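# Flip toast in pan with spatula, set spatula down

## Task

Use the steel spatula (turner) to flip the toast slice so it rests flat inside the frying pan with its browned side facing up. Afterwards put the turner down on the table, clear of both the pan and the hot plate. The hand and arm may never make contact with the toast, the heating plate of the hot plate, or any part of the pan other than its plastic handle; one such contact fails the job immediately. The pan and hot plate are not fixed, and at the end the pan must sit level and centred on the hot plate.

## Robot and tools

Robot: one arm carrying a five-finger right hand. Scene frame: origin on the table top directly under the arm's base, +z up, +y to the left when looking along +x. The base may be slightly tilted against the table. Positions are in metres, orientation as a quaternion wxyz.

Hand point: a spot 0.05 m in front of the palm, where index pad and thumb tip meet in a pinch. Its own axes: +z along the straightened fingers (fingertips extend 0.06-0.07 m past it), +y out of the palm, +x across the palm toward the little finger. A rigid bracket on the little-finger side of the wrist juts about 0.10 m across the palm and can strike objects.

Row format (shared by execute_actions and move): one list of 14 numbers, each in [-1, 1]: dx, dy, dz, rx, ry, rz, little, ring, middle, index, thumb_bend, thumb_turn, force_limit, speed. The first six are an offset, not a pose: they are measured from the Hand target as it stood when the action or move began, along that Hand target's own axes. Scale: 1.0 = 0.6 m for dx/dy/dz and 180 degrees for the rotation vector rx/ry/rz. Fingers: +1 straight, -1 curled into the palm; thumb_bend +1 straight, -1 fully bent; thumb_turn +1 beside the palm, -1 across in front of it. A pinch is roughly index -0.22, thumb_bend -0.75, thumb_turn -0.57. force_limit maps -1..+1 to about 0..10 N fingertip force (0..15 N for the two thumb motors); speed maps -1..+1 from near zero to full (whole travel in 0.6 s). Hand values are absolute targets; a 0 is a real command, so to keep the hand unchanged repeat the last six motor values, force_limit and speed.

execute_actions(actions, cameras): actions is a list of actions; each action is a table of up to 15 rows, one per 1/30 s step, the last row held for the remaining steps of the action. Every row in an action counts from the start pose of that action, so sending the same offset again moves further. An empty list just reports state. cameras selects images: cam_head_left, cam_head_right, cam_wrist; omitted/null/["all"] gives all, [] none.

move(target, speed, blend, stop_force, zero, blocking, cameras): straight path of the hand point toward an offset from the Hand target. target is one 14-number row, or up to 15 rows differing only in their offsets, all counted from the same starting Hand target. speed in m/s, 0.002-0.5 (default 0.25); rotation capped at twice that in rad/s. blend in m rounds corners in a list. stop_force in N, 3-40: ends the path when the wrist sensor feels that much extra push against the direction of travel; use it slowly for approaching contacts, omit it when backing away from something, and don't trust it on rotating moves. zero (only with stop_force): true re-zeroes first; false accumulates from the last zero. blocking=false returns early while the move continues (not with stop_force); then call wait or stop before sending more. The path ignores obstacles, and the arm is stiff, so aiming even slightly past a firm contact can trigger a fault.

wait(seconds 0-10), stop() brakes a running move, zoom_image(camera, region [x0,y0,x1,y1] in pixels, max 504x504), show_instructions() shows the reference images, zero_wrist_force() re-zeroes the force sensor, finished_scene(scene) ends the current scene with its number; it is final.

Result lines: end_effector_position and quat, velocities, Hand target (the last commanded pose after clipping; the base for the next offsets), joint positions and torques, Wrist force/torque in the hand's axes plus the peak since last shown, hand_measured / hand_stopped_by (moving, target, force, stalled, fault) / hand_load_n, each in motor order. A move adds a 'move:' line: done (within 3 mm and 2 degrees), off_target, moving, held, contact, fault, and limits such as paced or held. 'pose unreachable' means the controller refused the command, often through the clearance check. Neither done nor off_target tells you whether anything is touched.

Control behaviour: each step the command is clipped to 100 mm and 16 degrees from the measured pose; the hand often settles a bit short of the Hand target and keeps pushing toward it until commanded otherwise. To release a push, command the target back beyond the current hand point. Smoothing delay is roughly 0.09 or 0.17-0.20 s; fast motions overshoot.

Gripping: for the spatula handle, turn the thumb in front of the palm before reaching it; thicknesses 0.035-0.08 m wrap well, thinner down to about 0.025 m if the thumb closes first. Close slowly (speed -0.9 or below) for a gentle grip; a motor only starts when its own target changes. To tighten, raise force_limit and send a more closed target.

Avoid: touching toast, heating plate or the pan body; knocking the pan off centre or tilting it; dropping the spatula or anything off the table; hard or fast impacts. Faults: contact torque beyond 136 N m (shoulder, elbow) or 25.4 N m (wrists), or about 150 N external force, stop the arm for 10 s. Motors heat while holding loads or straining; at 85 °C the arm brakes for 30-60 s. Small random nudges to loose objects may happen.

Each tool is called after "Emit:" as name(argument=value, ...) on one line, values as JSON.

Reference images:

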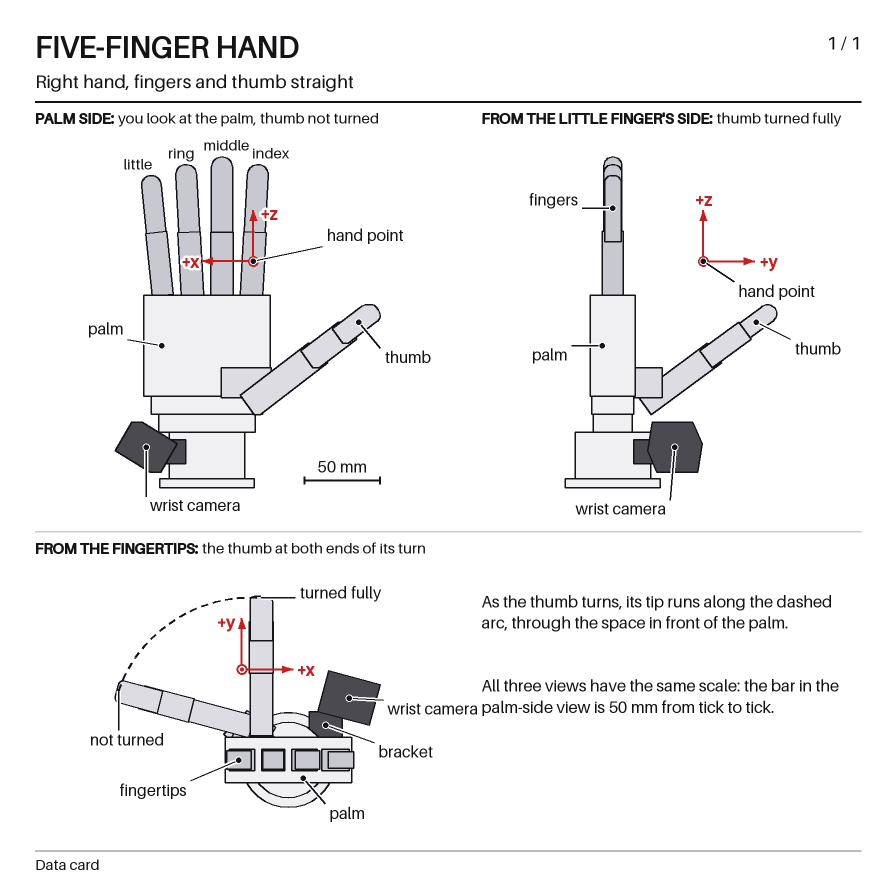

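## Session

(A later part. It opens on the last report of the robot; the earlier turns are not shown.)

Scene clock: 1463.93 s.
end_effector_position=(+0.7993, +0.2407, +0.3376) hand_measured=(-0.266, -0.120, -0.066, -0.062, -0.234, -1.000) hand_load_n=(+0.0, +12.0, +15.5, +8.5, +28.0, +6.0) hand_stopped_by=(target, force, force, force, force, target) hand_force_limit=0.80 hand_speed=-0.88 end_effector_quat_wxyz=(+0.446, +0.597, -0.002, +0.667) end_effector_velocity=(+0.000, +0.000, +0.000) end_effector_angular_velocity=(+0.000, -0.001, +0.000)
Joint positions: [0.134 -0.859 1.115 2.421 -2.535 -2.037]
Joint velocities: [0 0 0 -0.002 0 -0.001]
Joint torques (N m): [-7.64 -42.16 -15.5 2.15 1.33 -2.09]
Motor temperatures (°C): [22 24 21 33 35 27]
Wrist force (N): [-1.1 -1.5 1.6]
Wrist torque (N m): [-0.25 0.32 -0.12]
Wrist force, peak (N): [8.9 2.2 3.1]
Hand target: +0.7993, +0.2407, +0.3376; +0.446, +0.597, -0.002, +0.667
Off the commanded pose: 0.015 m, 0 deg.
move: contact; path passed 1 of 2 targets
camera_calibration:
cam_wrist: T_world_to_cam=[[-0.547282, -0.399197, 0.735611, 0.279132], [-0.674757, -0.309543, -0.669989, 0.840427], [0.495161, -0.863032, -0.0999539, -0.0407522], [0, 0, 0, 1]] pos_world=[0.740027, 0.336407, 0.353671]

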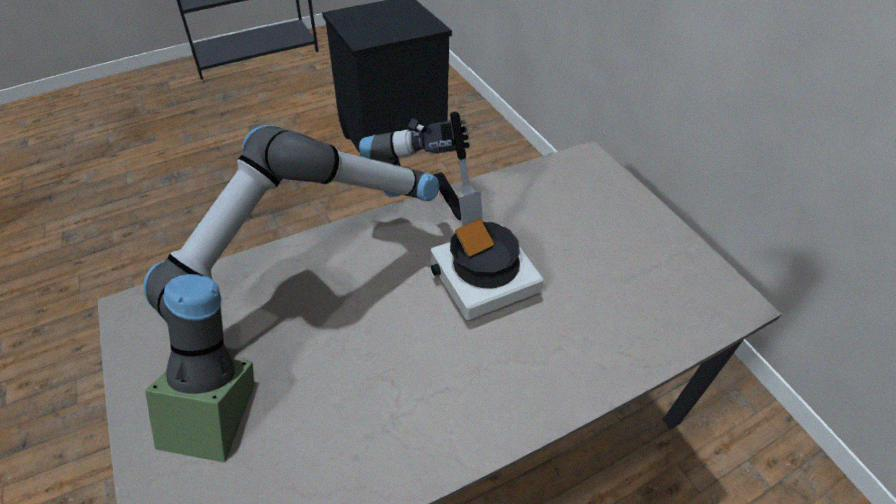

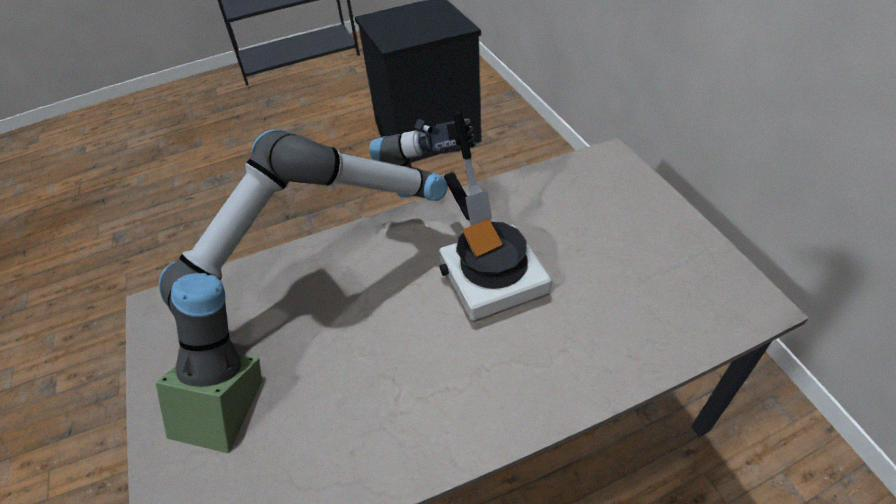

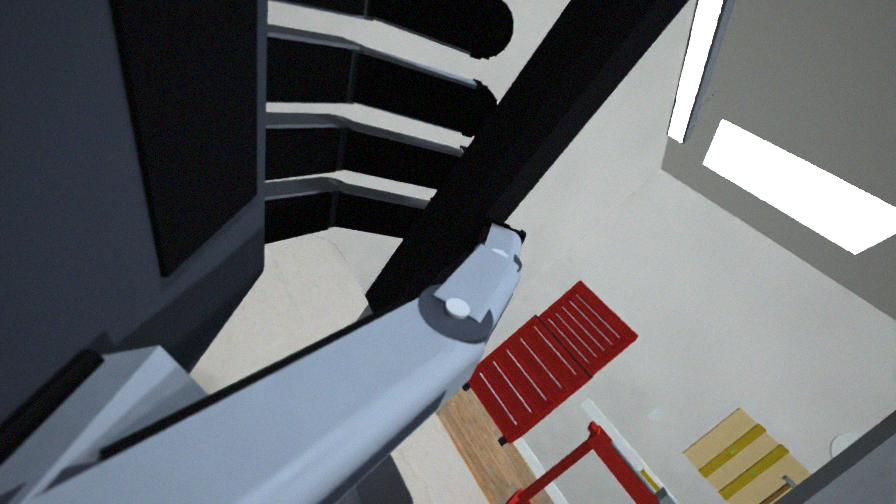

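Emit:
move(target=[-0.0198,0.0201,0.0178,0,0,0,-0.266,-0.17,-0.116,-0.112,-0.284,-1,0.8,-0.88], speed=0.02, stop_force=6)

Emit:
zoom_image(camera="cam_head_right", region=[430, 180, 530, 260])

Emit:
zoom_image(camera="cam_head_left", region=[430, 180, 530, 260])

Scene clock: 1468.93 s.
end_effector_position=(+0.7993, +0.2207, +0.3375) hand_measured=(-0.266, -0.120, -0.066, -0.062, -0.234, -1.000) hand_load_n=(+0.0, +12.5, +18.0, +2.0, +26.5, +0.5) hand_stopped_by=(target, force, force, force, force, target) hand_force_limit=0.80 hand_speed=-0.88 end_effector_quat_wxyz=(+0.446, +0.597, -0.002, +0.667) end_effector_velocity=(+0.000, +0.000, +0.000) end_effector_angular_velocity=(+0.000, -0.001, +0.000)
Joint positions: [0.105 -0.876 1.168 2.404 -2.508 -2.014]
Joint velocities: [0 0 0 0 0 0.001]
Joint torques (N m): [-2.96 -37.95 -20.28 1.9 -1.49 -1.69]
Motor temperatures (°C): [22 24 21 33 35 27]
Wrist force (N): [3.6 1.0 2.9]
Wrist torque (N m): [-0.16 0.17 -0.21]
Wrist force, peak (N): [13.3 3.0 2.8]
Hand target: +0.7993, +0.2207, +0.3375; +0.446, +0.597, -0.002, +0.667
Off the commanded pose: 0.000 m, 0 deg.
move: done
camera_calibration:
cam_wrist: T_world_to_cam=[[-0.54728, -0.399185, 0.735619, 0.271174], [-0.67475, -0.30957, -0.669984, 0.834202], [0.495173, -0.863028, -0.099929, -0.0580465], [0, 0, 0, 1]] pos_world=[0.740029, 0.316396, 0.35362]

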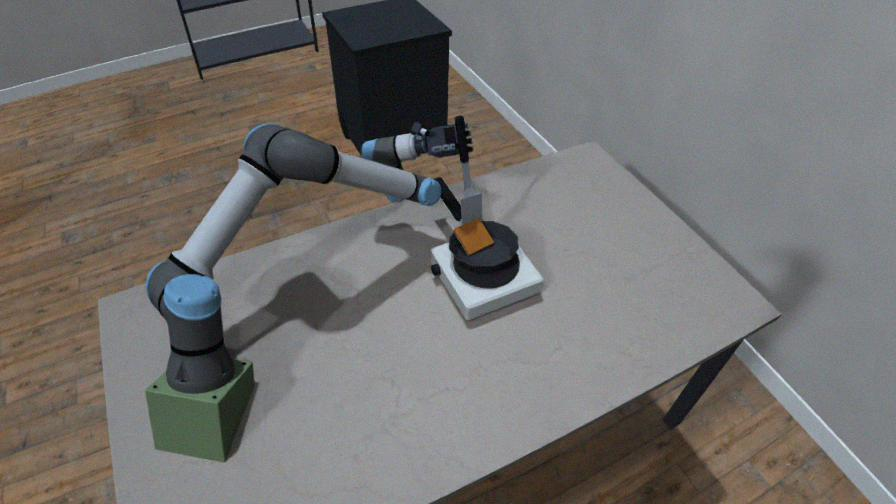

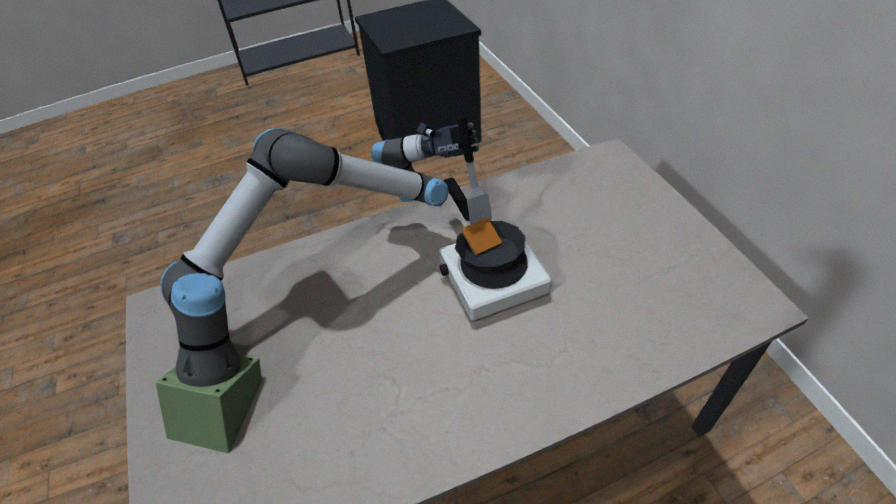

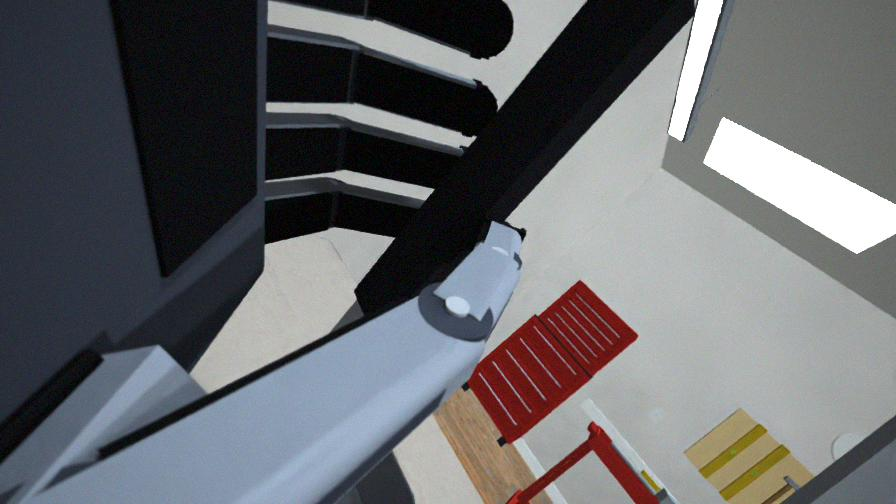

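Scaled by 5.040.

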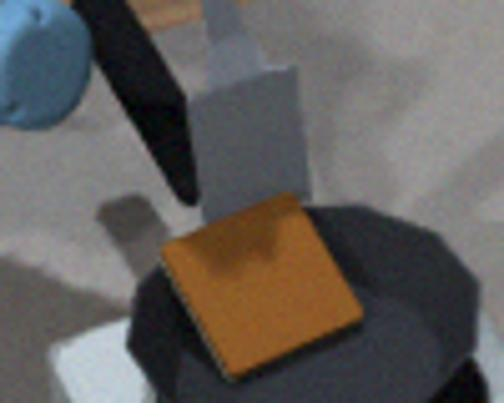

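Scaled by 5.040.

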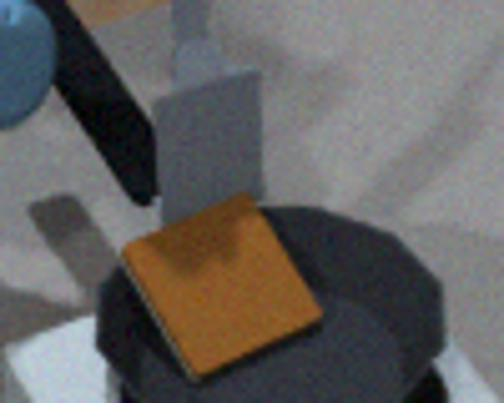

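Emit:
move(target=[[0.0148,-0.0151,-0.0134,0,0,0,-0.266,-0.17,-0.116,-0.112,-0.284,-1,0.8,-0.88],[0.0334,-0.0027,-0.0067,0,0,0,-0.266,-0.17,-0.116,-0.112,-0.284,-1,0.8,-0.88]], speed=0.03)

Emit:
zoom_image(camera="cam_head_right", region=[430, 180, 530, 260])

Emit:
zoom_image(camera="cam_head_left", region=[430, 180, 530, 260])

Scene clock: 1474.63 s.
end_effector_position=(+0.7993, +0.2357, +0.3517) hand_measured=(-0.266, -0.120, -0.066, -0.062, -0.234, -1.000) hand_load_n=(+0.0, +9.0, +16.5, +6.5, +25.5, +5.5) hand_stopped_by=(target, force, force, force, force, target) hand_force_limit=0.80 hand_speed=-0.88 end_effector_quat_wxyz=(+0.446, +0.597, -0.002, +0.667) end_effector_velocity=(+0.000, -0.001, -0.002) end_effector_angular_velocity=(+0.000, +0.001, -0.001)
Joint positions: [0.12 -0.888 1.138 2.436 -2.522 -2.026]
Joint velocities: [0 0.003 0.001 -0.002 0 0]
Joint torques (N m): [-4.36 -46.37 -21.31 -2.43 -0.47 0.98]
Motor temperatures (°C): [22 24 21 33 35 27]
Wrist force (N): [-3.9 -2.3 2.3]
Wrist torque (N m): [-0.30 0.33 -0.16]
Wrist force, peak (N): [4.0 1.2 3.8]
Hand target: +0.7993, +0.2357, +0.3515; +0.446, +0.597, -0.002, +0.667
Off the commanded pose: 0.000 m, 0 deg.
move: done
camera_calibration:
cam_wrist: T_world_to_cam=[[-0.547196, -0.399126, 0.735714, 0.26659], [-0.674861, -0.309565, -0.669875, 0.848333], [0.495116, -0.863057, -0.0999619, -0.0436584], [0, 0, 0, 1]] pos_world=[0.74, 0.331338, 0.367778]

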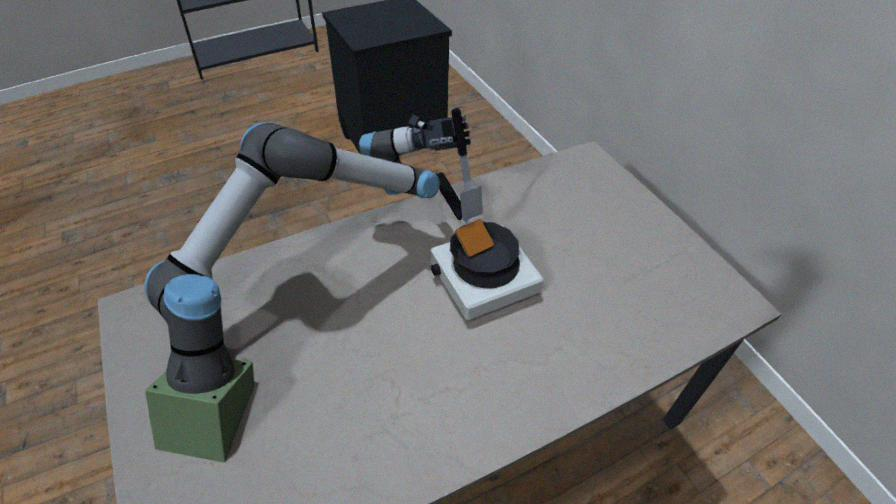

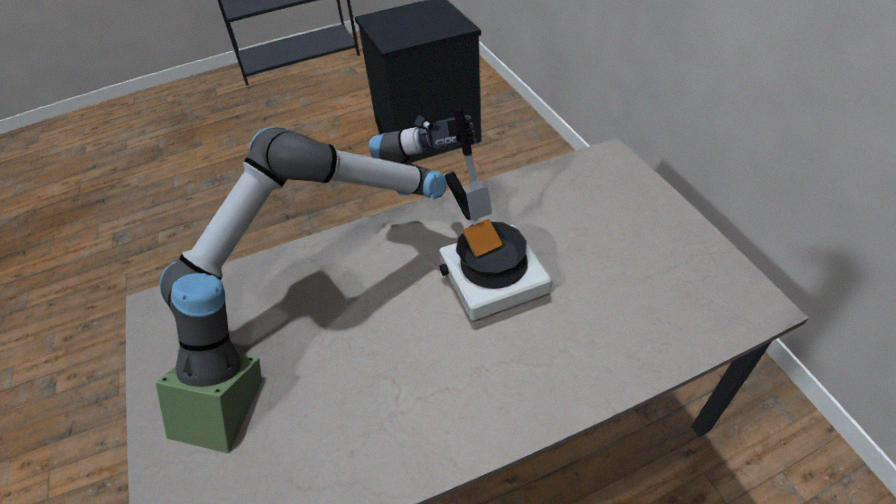

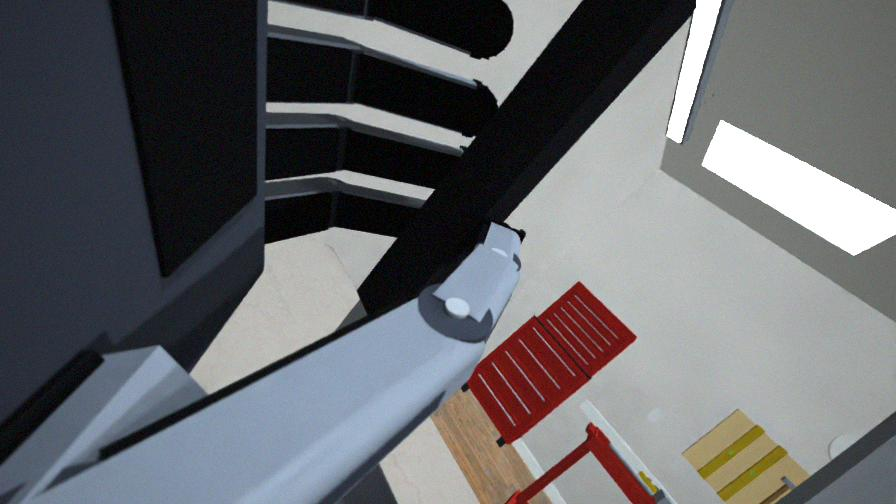

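Scaled by 5.040.

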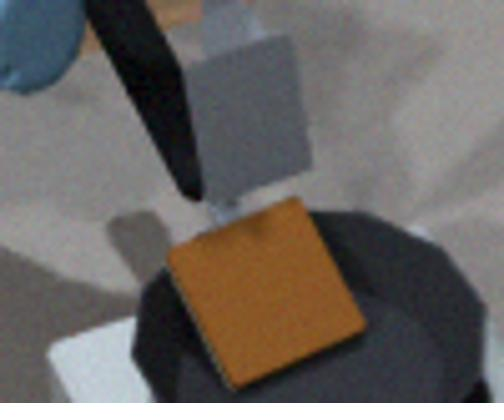

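Scaled by 5.040.

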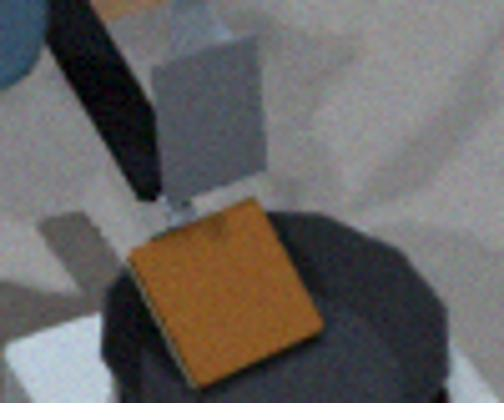

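Emit:
move(target=[[-0.0066,-0.0278,0.0115,0,0,0,-0.266,-0.17,-0.116,-0.112,-0.284,-1,0.8,-0.88],[-0.0412,0.0074,0.0427,0,0,0,-0.266,-0.17,-0.116,-0.112,-0.284,-1,0.8,-0.88]], speed=0.02, stop_force=3)

Emit:
zoom_image(camera="cam_head_right", region=[430, 180, 530, 260])

Emit:
zoom_image(camera="cam_head_left", region=[430, 180, 530, 260])

Scene clock: 1484.23 s.
end_effector_position=(+0.8143, +0.2128, +0.3416) hand_measured=(-0.266, -0.120, -0.066, -0.062, -0.234, -1.000) hand_load_n=(+0.0, +9.0, +18.0, +4.0, +24.5, +3.0) hand_stopped_by=(target, force, force, force, force, target) hand_force_limit=0.80 hand_speed=-0.88 end_effector_quat_wxyz=(+0.446, +0.597, -0.002, +0.667) end_effector_velocity=(+0.000, +0.000, +0.000) end_effector_angular_velocity=(+0.000, +0.001, +0.001)
Joint positions: [0.084 -0.861 1.131 2.437 -2.489 -2]
Joint velocities: [0 0 -0.001 0.002 0.001 0.001]
Joint torques (N m): [-8.75 -39.23 -8.73 2.02 1.09 -1.68]
Motor temperatures (°C): [22 24 21 33 35 27]
Wrist force (N): [2.0 0.0 3.3]
Wrist torque (N m): [-0.27 0.33 -0.24]
Wrist force, peak (N): [7.8 2.6 5.2]
Hand target: +0.8143, +0.2128, +0.3416; +0.446, +0.597, -0.002, +0.667
Off the commanded pose: 0.008 m, 0 deg.
move: contact; path passed 1 of 2 targets
camera_calibration:
cam_wrist: T_world_to_cam=[[-0.547418, -0.3992, 0.735508, 0.273343], [-0.674597, -0.309604, -0.670122, 0.844525], [0.49523, -0.863009, -0.0998163, -0.0719482], [0, 0, 0, 1]] pos_world=[0.754978, 0.308495, 0.357707]

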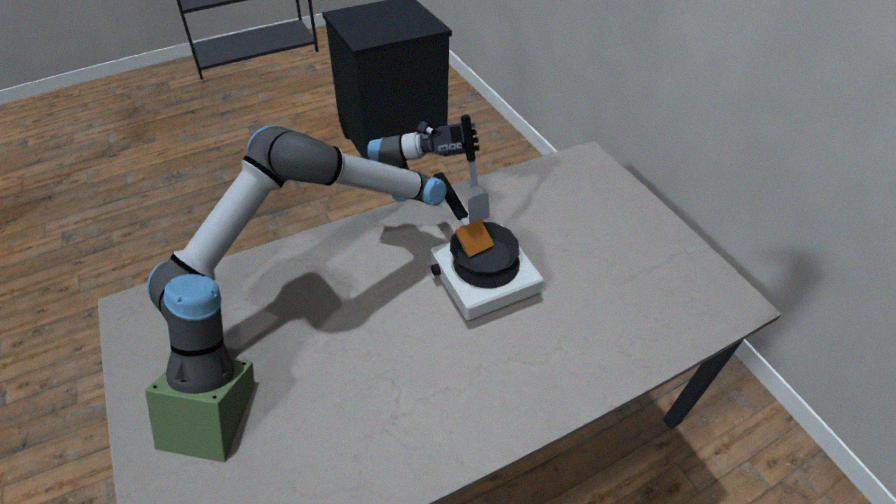

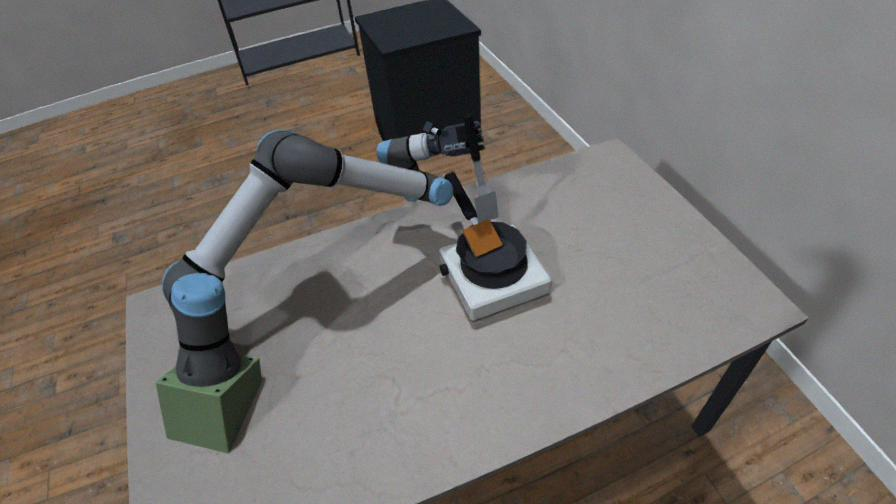

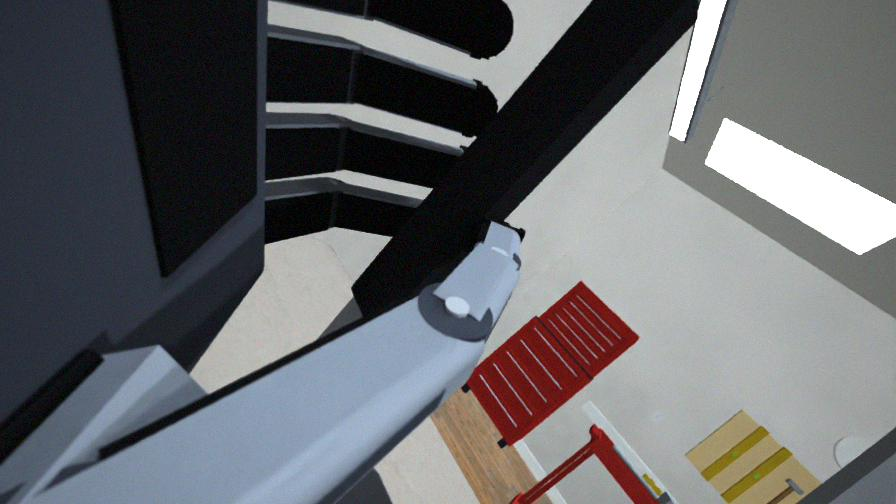

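Scaled by 5.040.

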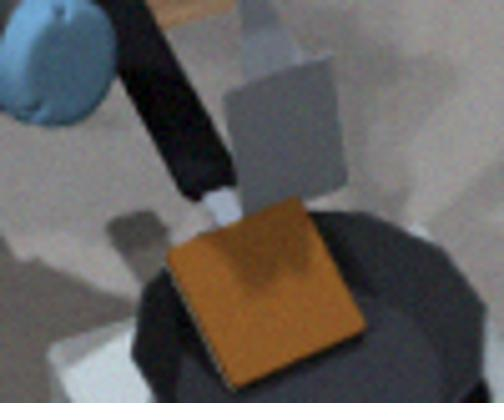

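Scaled by 5.040.

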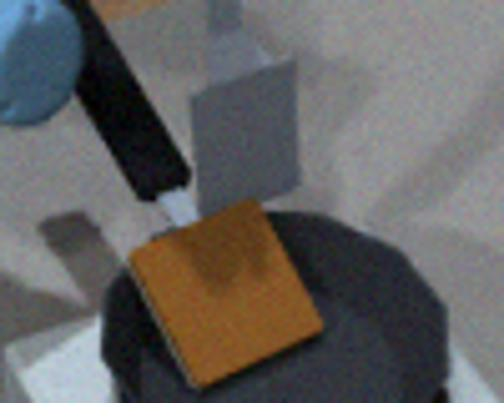

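Emit:
move(target=[0.0139,-0.0007,-0.0025,0,0,0,-0.266,-0.17,-0.116,-0.112,-0.284,-1,0.8,-0.88], speed=0.03, cameras=[])

Emit:
move(target=[-0.0297,0.0302,0.0268,0,0,0,-0.266,-0.17,-0.116,-0.112,-0.284,-1,0.8,-0.88], speed=0.02, stop_force=3)

Emit:
zoom_image(camera="cam_head_right", region=[430, 180, 530, 260])

Emit:
zoom_image(camera="cam_head_left", region=[430, 180, 530, 260])

Scene clock: 1490.40 s.
end_effector_position=(+0.8142, +0.2189, +0.3477) hand_measured=(-0.266, -0.120, -0.066, -0.062, -0.234, -1.000) hand_load_n=(+0.0, +7.0, +17.5, +5.5, +23.5, +5.0) hand_stopped_by=(target, force, force, force, force, target) hand_force_limit=0.80 hand_speed=-0.88 end_effector_quat_wxyz=(+0.446, +0.597, -0.002, +0.667) end_effector_velocity=(+0.000, -0.001, +0.001) end_effector_angular_velocity=(-0.001, -0.002, -0.001)
Joint positions: [0.09 -0.867 1.12 2.45 -2.495 -2.004]
Joint velocities: [-0.001 0 -0.001 -0.001 -0.001 -0.001]
Joint torques (N m): [-13.8 -56.77 -10.83 -1.19 -0.25 -1.44]
Motor temperatures (°C): [22 24 21 33 35 27]
Wrist force (N): [-4.0 -2.4 2.0]
Wrist torque (N m): [-0.28 0.36 -0.17]
Wrist force, peak (N): [-4.4 -2.4 2.2]
Hand target: +0.8142, +0.2188, +0.3476; +0.446, +0.597, -0.002, +0.667
Off the commanded pose: 0.000 m, 0 deg.
move: done
No camera images: "cameras" was empty.

Scene clock: 1493.03 s.
end_effector_position=(+0.8143, +0.1887, +0.3476) hand_measured=(-0.266, -0.120, -0.066, -0.062, -0.234, -1.000) hand_load_n=(+0.0, +2.0, +21.0, +3.5, +19.5, +4.0) hand_stopped_by=(target, force, force, force, force, target) hand_force_limit=0.80 hand_speed=-0.88 end_effector_quat_wxyz=(+0.446, +0.597, -0.002, +0.667) end_effector_velocity=(+0.000, +0.000, +0.000) end_effector_angular_velocity=(-0.001, +0.001, +0.000)
Joint positions: [0.045 -0.888 1.191 2.424 -2.454 -1.974]
Joint velocities: [0 0 0 0 0 -0.001]
Joint torques (N m): [-4.45 -44.54 -23.45 1.59 -1.35 -2.38]
Motor temperatures (°C): [22 24 21 33 35 27]
Wrist force (N): [-4.0 -1.7 1.8]
Wrist torque (N m): [-0.16 0.40 -0.18]
Wrist force, peak (N): [-4.1 -2.7 2.3]
Hand target: +0.8143, +0.1887, +0.3476; +0.446, +0.597, -0.002, +0.667
Off the commanded pose: 0.000 m, 0 deg.
move: done
camera_calibration:
cam_wrist: T_world_to_cam=[[-0.547403, -0.399176, 0.735533, 0.259314], [-0.674604, -0.309637, -0.6701, 0.841066], [0.495236, -0.863008, -0.0997893, -0.092145], [0, 0, 0, 1]] pos_world=[0.75497, 0.284415, 0.363669]

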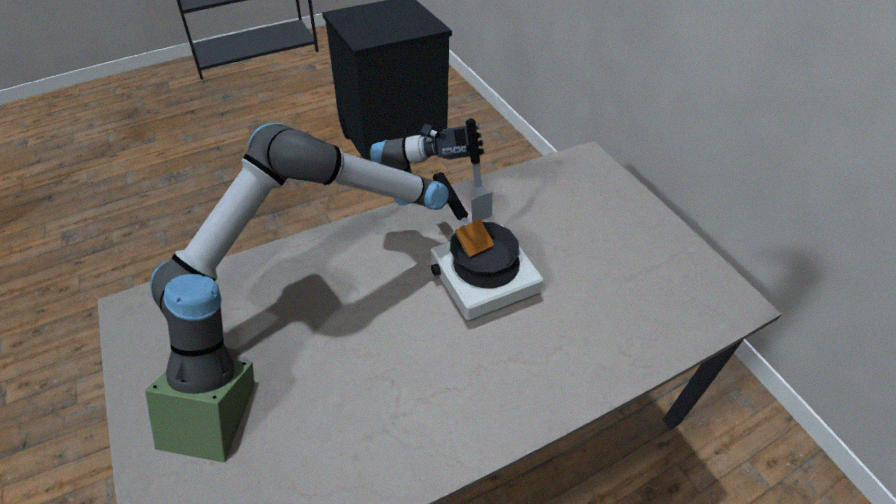

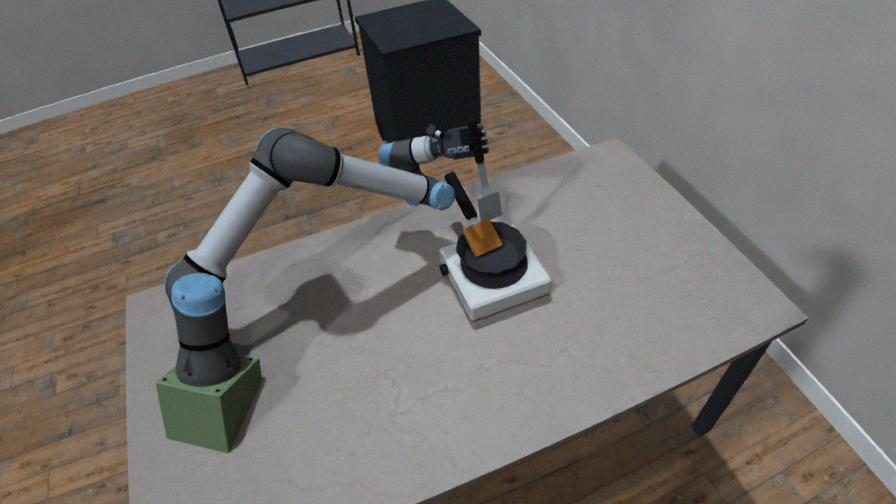

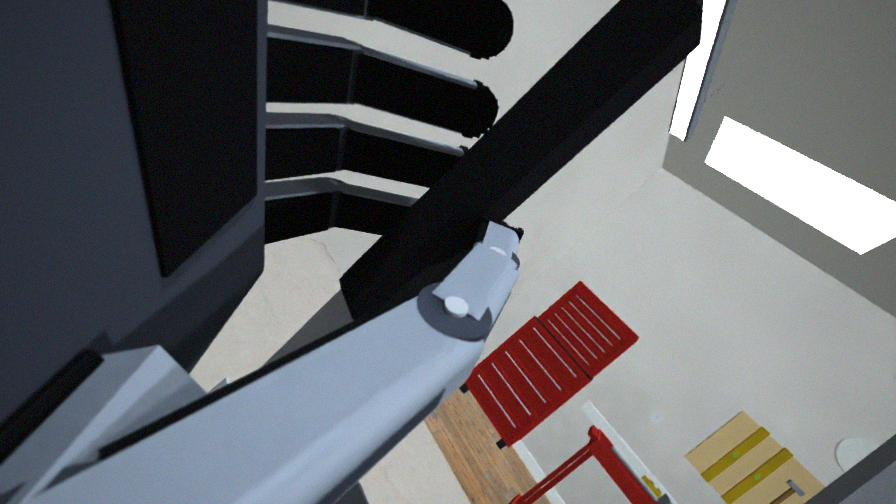

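Scaled by 5.040.

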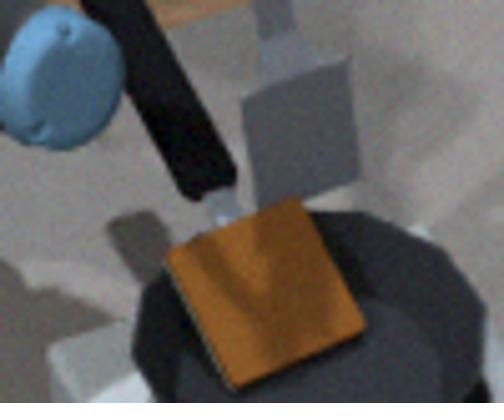

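Scaled by 5.040.

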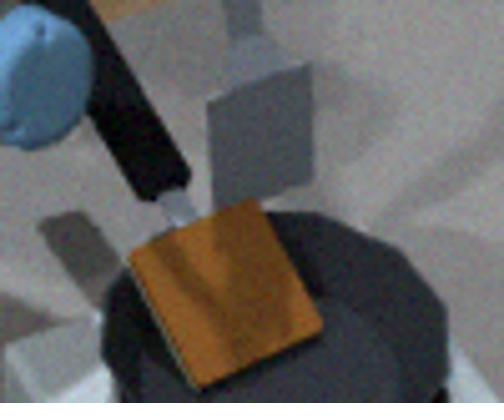

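Emit:
move(target=[[0.0492,0.0327,0.0177,0,0,0,-0.266,-0.17,-0.116,-0.112,-0.284,-1,0.8,-0.88],[0.0302,0.0835,-0.0233,0,0,0,-0.266,-0.17,-0.116,-0.112,-0.284,-1,0.8,-0.88]], speed=0.06)

Emit:
zoom_image(camera="cam_head_right", region=[430, 180, 530, 260])

Emit:
zoom_image(camera="cam_head_left", region=[430, 180, 530, 260])

Scene clock: 1502.87 s.
end_effector_position=(+0.7753, +0.1767, +0.3846) hand_measured=(-0.266, -0.120, -0.066, -0.062, -0.234, -1.000) hand_load_n=(+0.0, +2.0, +21.0, +3.5, +19.5, +4.0) hand_stopped_by=(target, force, force, force, force, target) hand_force_limit=0.80 hand_speed=-0.88 end_effector_quat_wxyz=(+0.445, +0.597, -0.002, +0.667) end_effector_velocity=(+0.000, +0.000, -0.001) end_effector_angular_velocity=(+0.000, +0.002, -0.001)
Joint positions: [0.019 -1.028 1.378 2.39 -2.43 -1.958]
Joint velocities: [0 0 0 0.002 0 0]
Joint torques (N m): [-11.58 -39.36 -11.79 1.32 0.18 1.39]
Motor temperatures (°C): [22 24 21 33 35 27]
Wrist force (N): [-4.1 -1.5 1.7]
Wrist torque (N m): [-0.12 0.41 -0.25]
Wrist force, peak (N): [-4.9 -2.1 1.4]
Hand target: +0.7752, +0.1767, +0.3845; +0.446, +0.597, -0.002, +0.667
Off the commanded pose: 0.000 m, 0 deg.
move: done
camera_calibration:
cam_wrist: T_world_to_cam=[[-0.547538, -0.399252, 0.735391, 0.206091], [-0.674415, -0.309683, -0.670269, 0.835765], [0.495344, -0.862957, -0.099698, -0.0796157], [0, 0, 0, 1]] pos_world=[0.715932, 0.2724, 0.400693]

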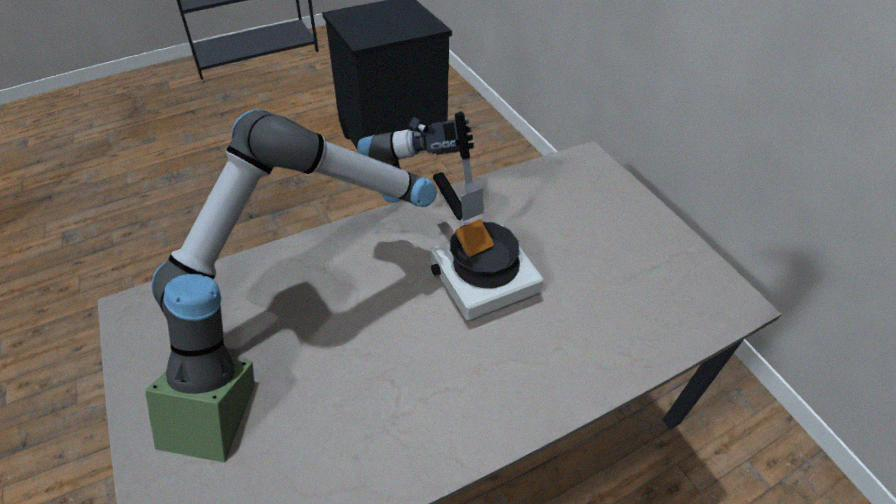

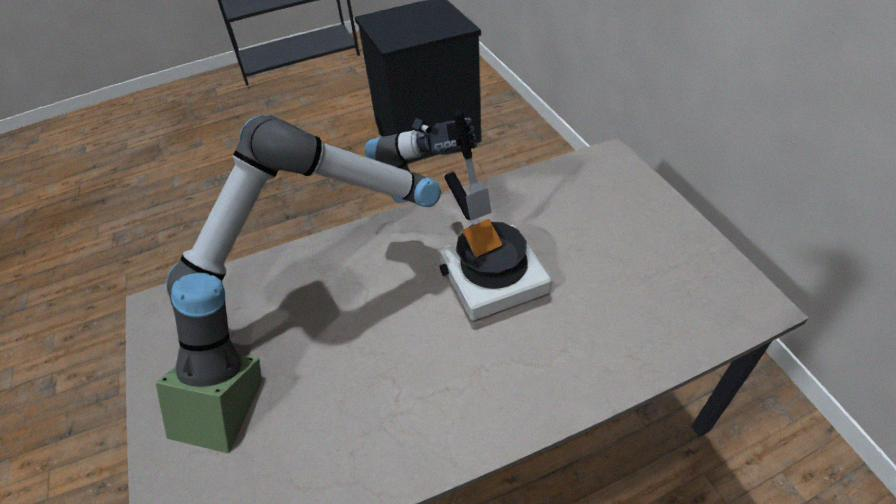

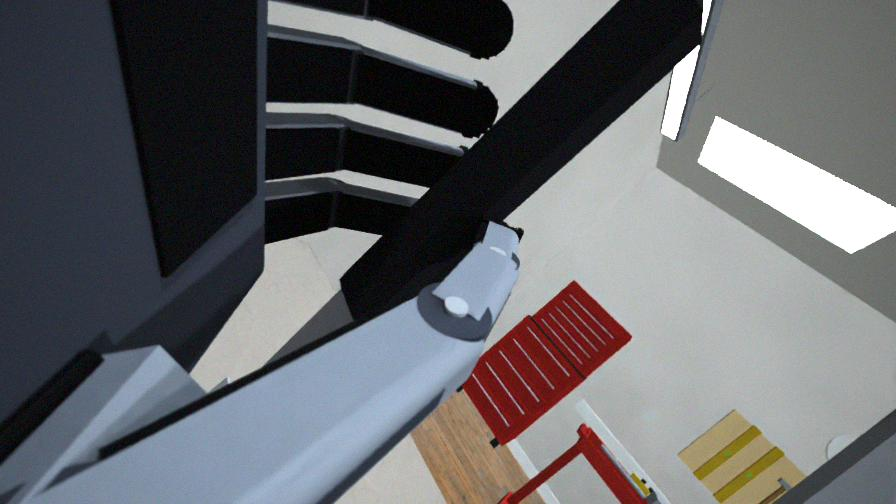

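Scaled by 5.040.

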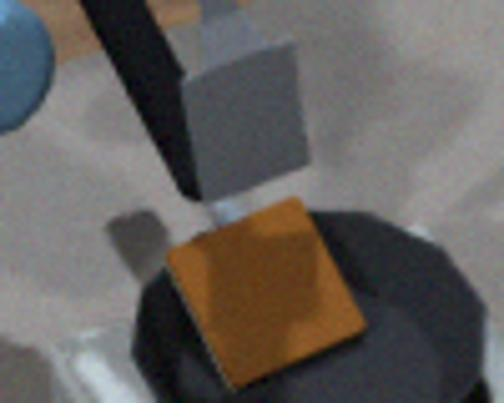

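Scaled by 5.040.

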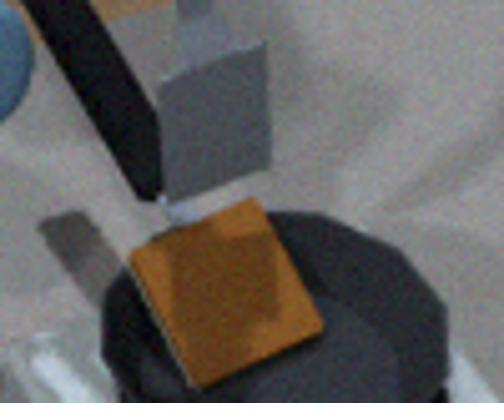

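Emit:
move(target=[-0.0592,-0.0293,-0.0138,0,0,0,-0.266,-0.17,-0.116,-0.112,-0.284,-1,0.8,-0.88], speed=0.02, stop_force=3)

Emit:
zoom_image(camera="cam_head_right", region=[430, 180, 530, 260])

Emit:
zoom_image(camera="cam_head_left", region=[430, 180, 530, 260])

Scene clock: 1509.50 s.
end_effector_position=(+0.7753, +0.1707, +0.3444) hand_measured=(-0.266, -0.120, -0.066, -0.062, -0.234, -1.000) hand_load_n=(+0.0, +3.5, +16.0, +5.5, +22.0, +7.0) hand_stopped_by=(target, force, force, force, force, target) hand_force_limit=0.80 hand_speed=-0.88 end_effector_quat_wxyz=(+0.446, +0.597, -0.002, +0.667) end_effector_velocity=(+0.000, +0.000, -0.001) end_effector_angular_velocity=(-0.001, +0.002, -0.001)
Joint positions: [0.034 -0.961 1.371 2.323 -2.444 -1.967]
Joint velocities: [0 0 0.003 0 0 0]
Joint torques (N m): [-17.94 -61.63 -8.59 1.58 1.3 0.63]
Motor temperatures (°C): [22 24 21 33 35 27]
Wrist force (N): [-3.4 -0.7 2.3]
Wrist torque (N m): [-0.13 0.56 -0.39]
Wrist force, peak (N): [-4.3 -1.6 1.8]
Hand target: +0.7753, +0.1707, +0.3444; +0.446, +0.597, -0.002, +0.667
Off the commanded pose: 0.000 m, 0 deg.
move: done
camera_calibration:
cam_wrist: T_world_to_cam=[[-0.54739, -0.399147, 0.735558, 0.233098], [-0.674618, -0.30966, -0.670075, 0.807096], [0.495231, -0.863014, -0.0997668, -0.0887233], [0, 0, 0, 1]] pos_world=[0.716016, 0.266396, 0.360506]

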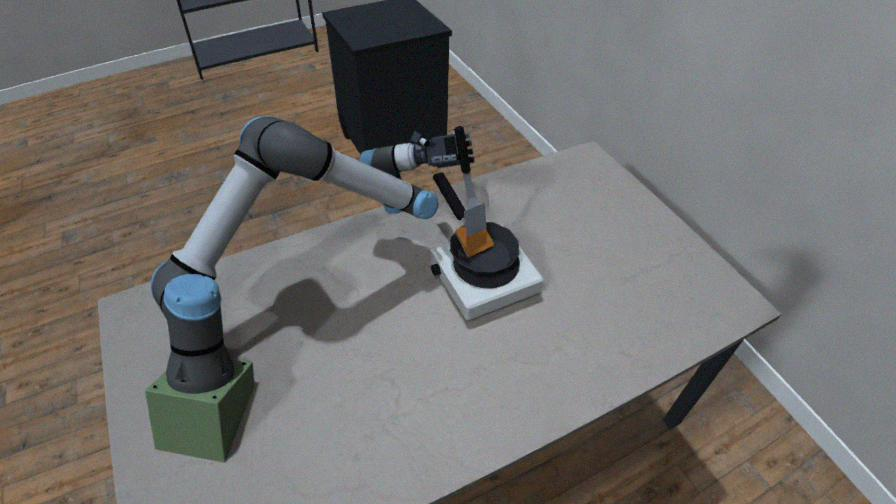

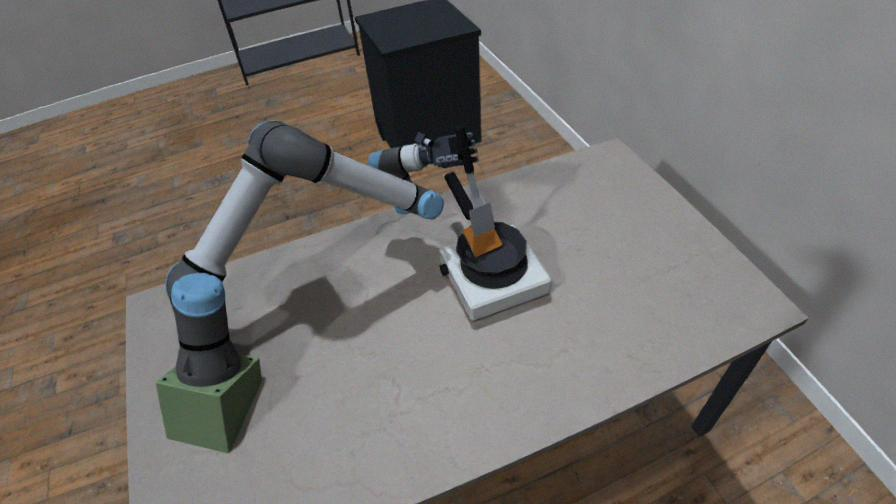

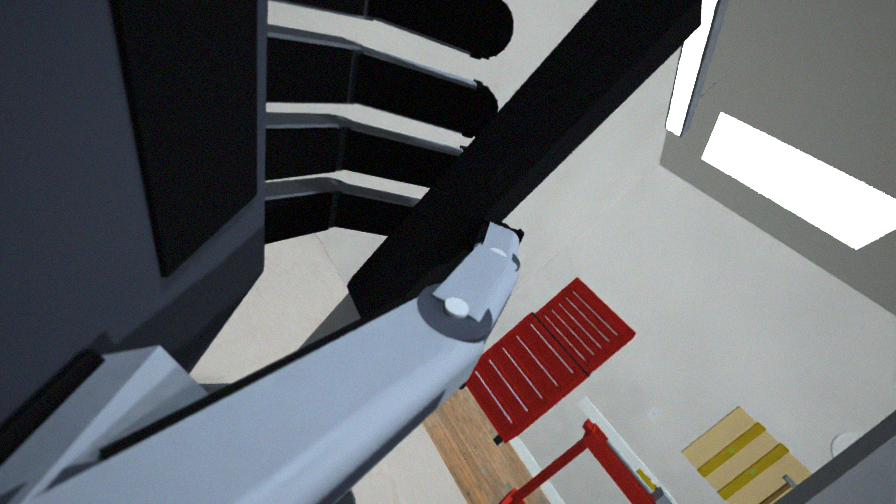

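Scaled by 5.040.

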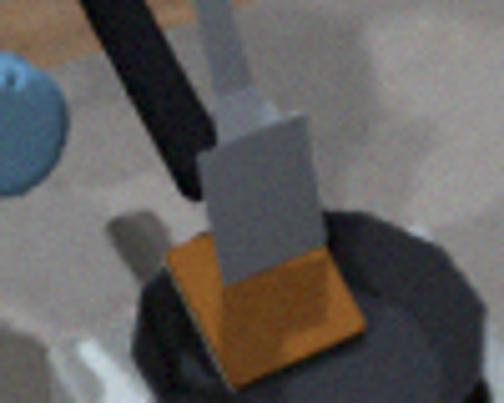

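Scaled by 5.040.

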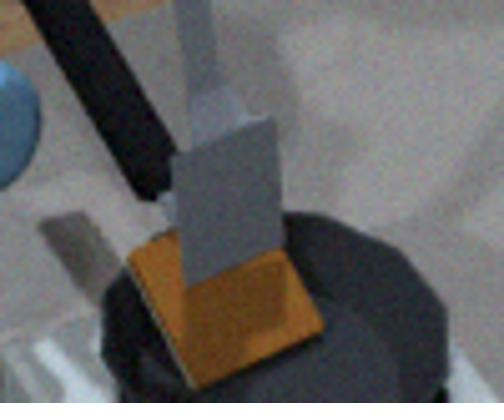

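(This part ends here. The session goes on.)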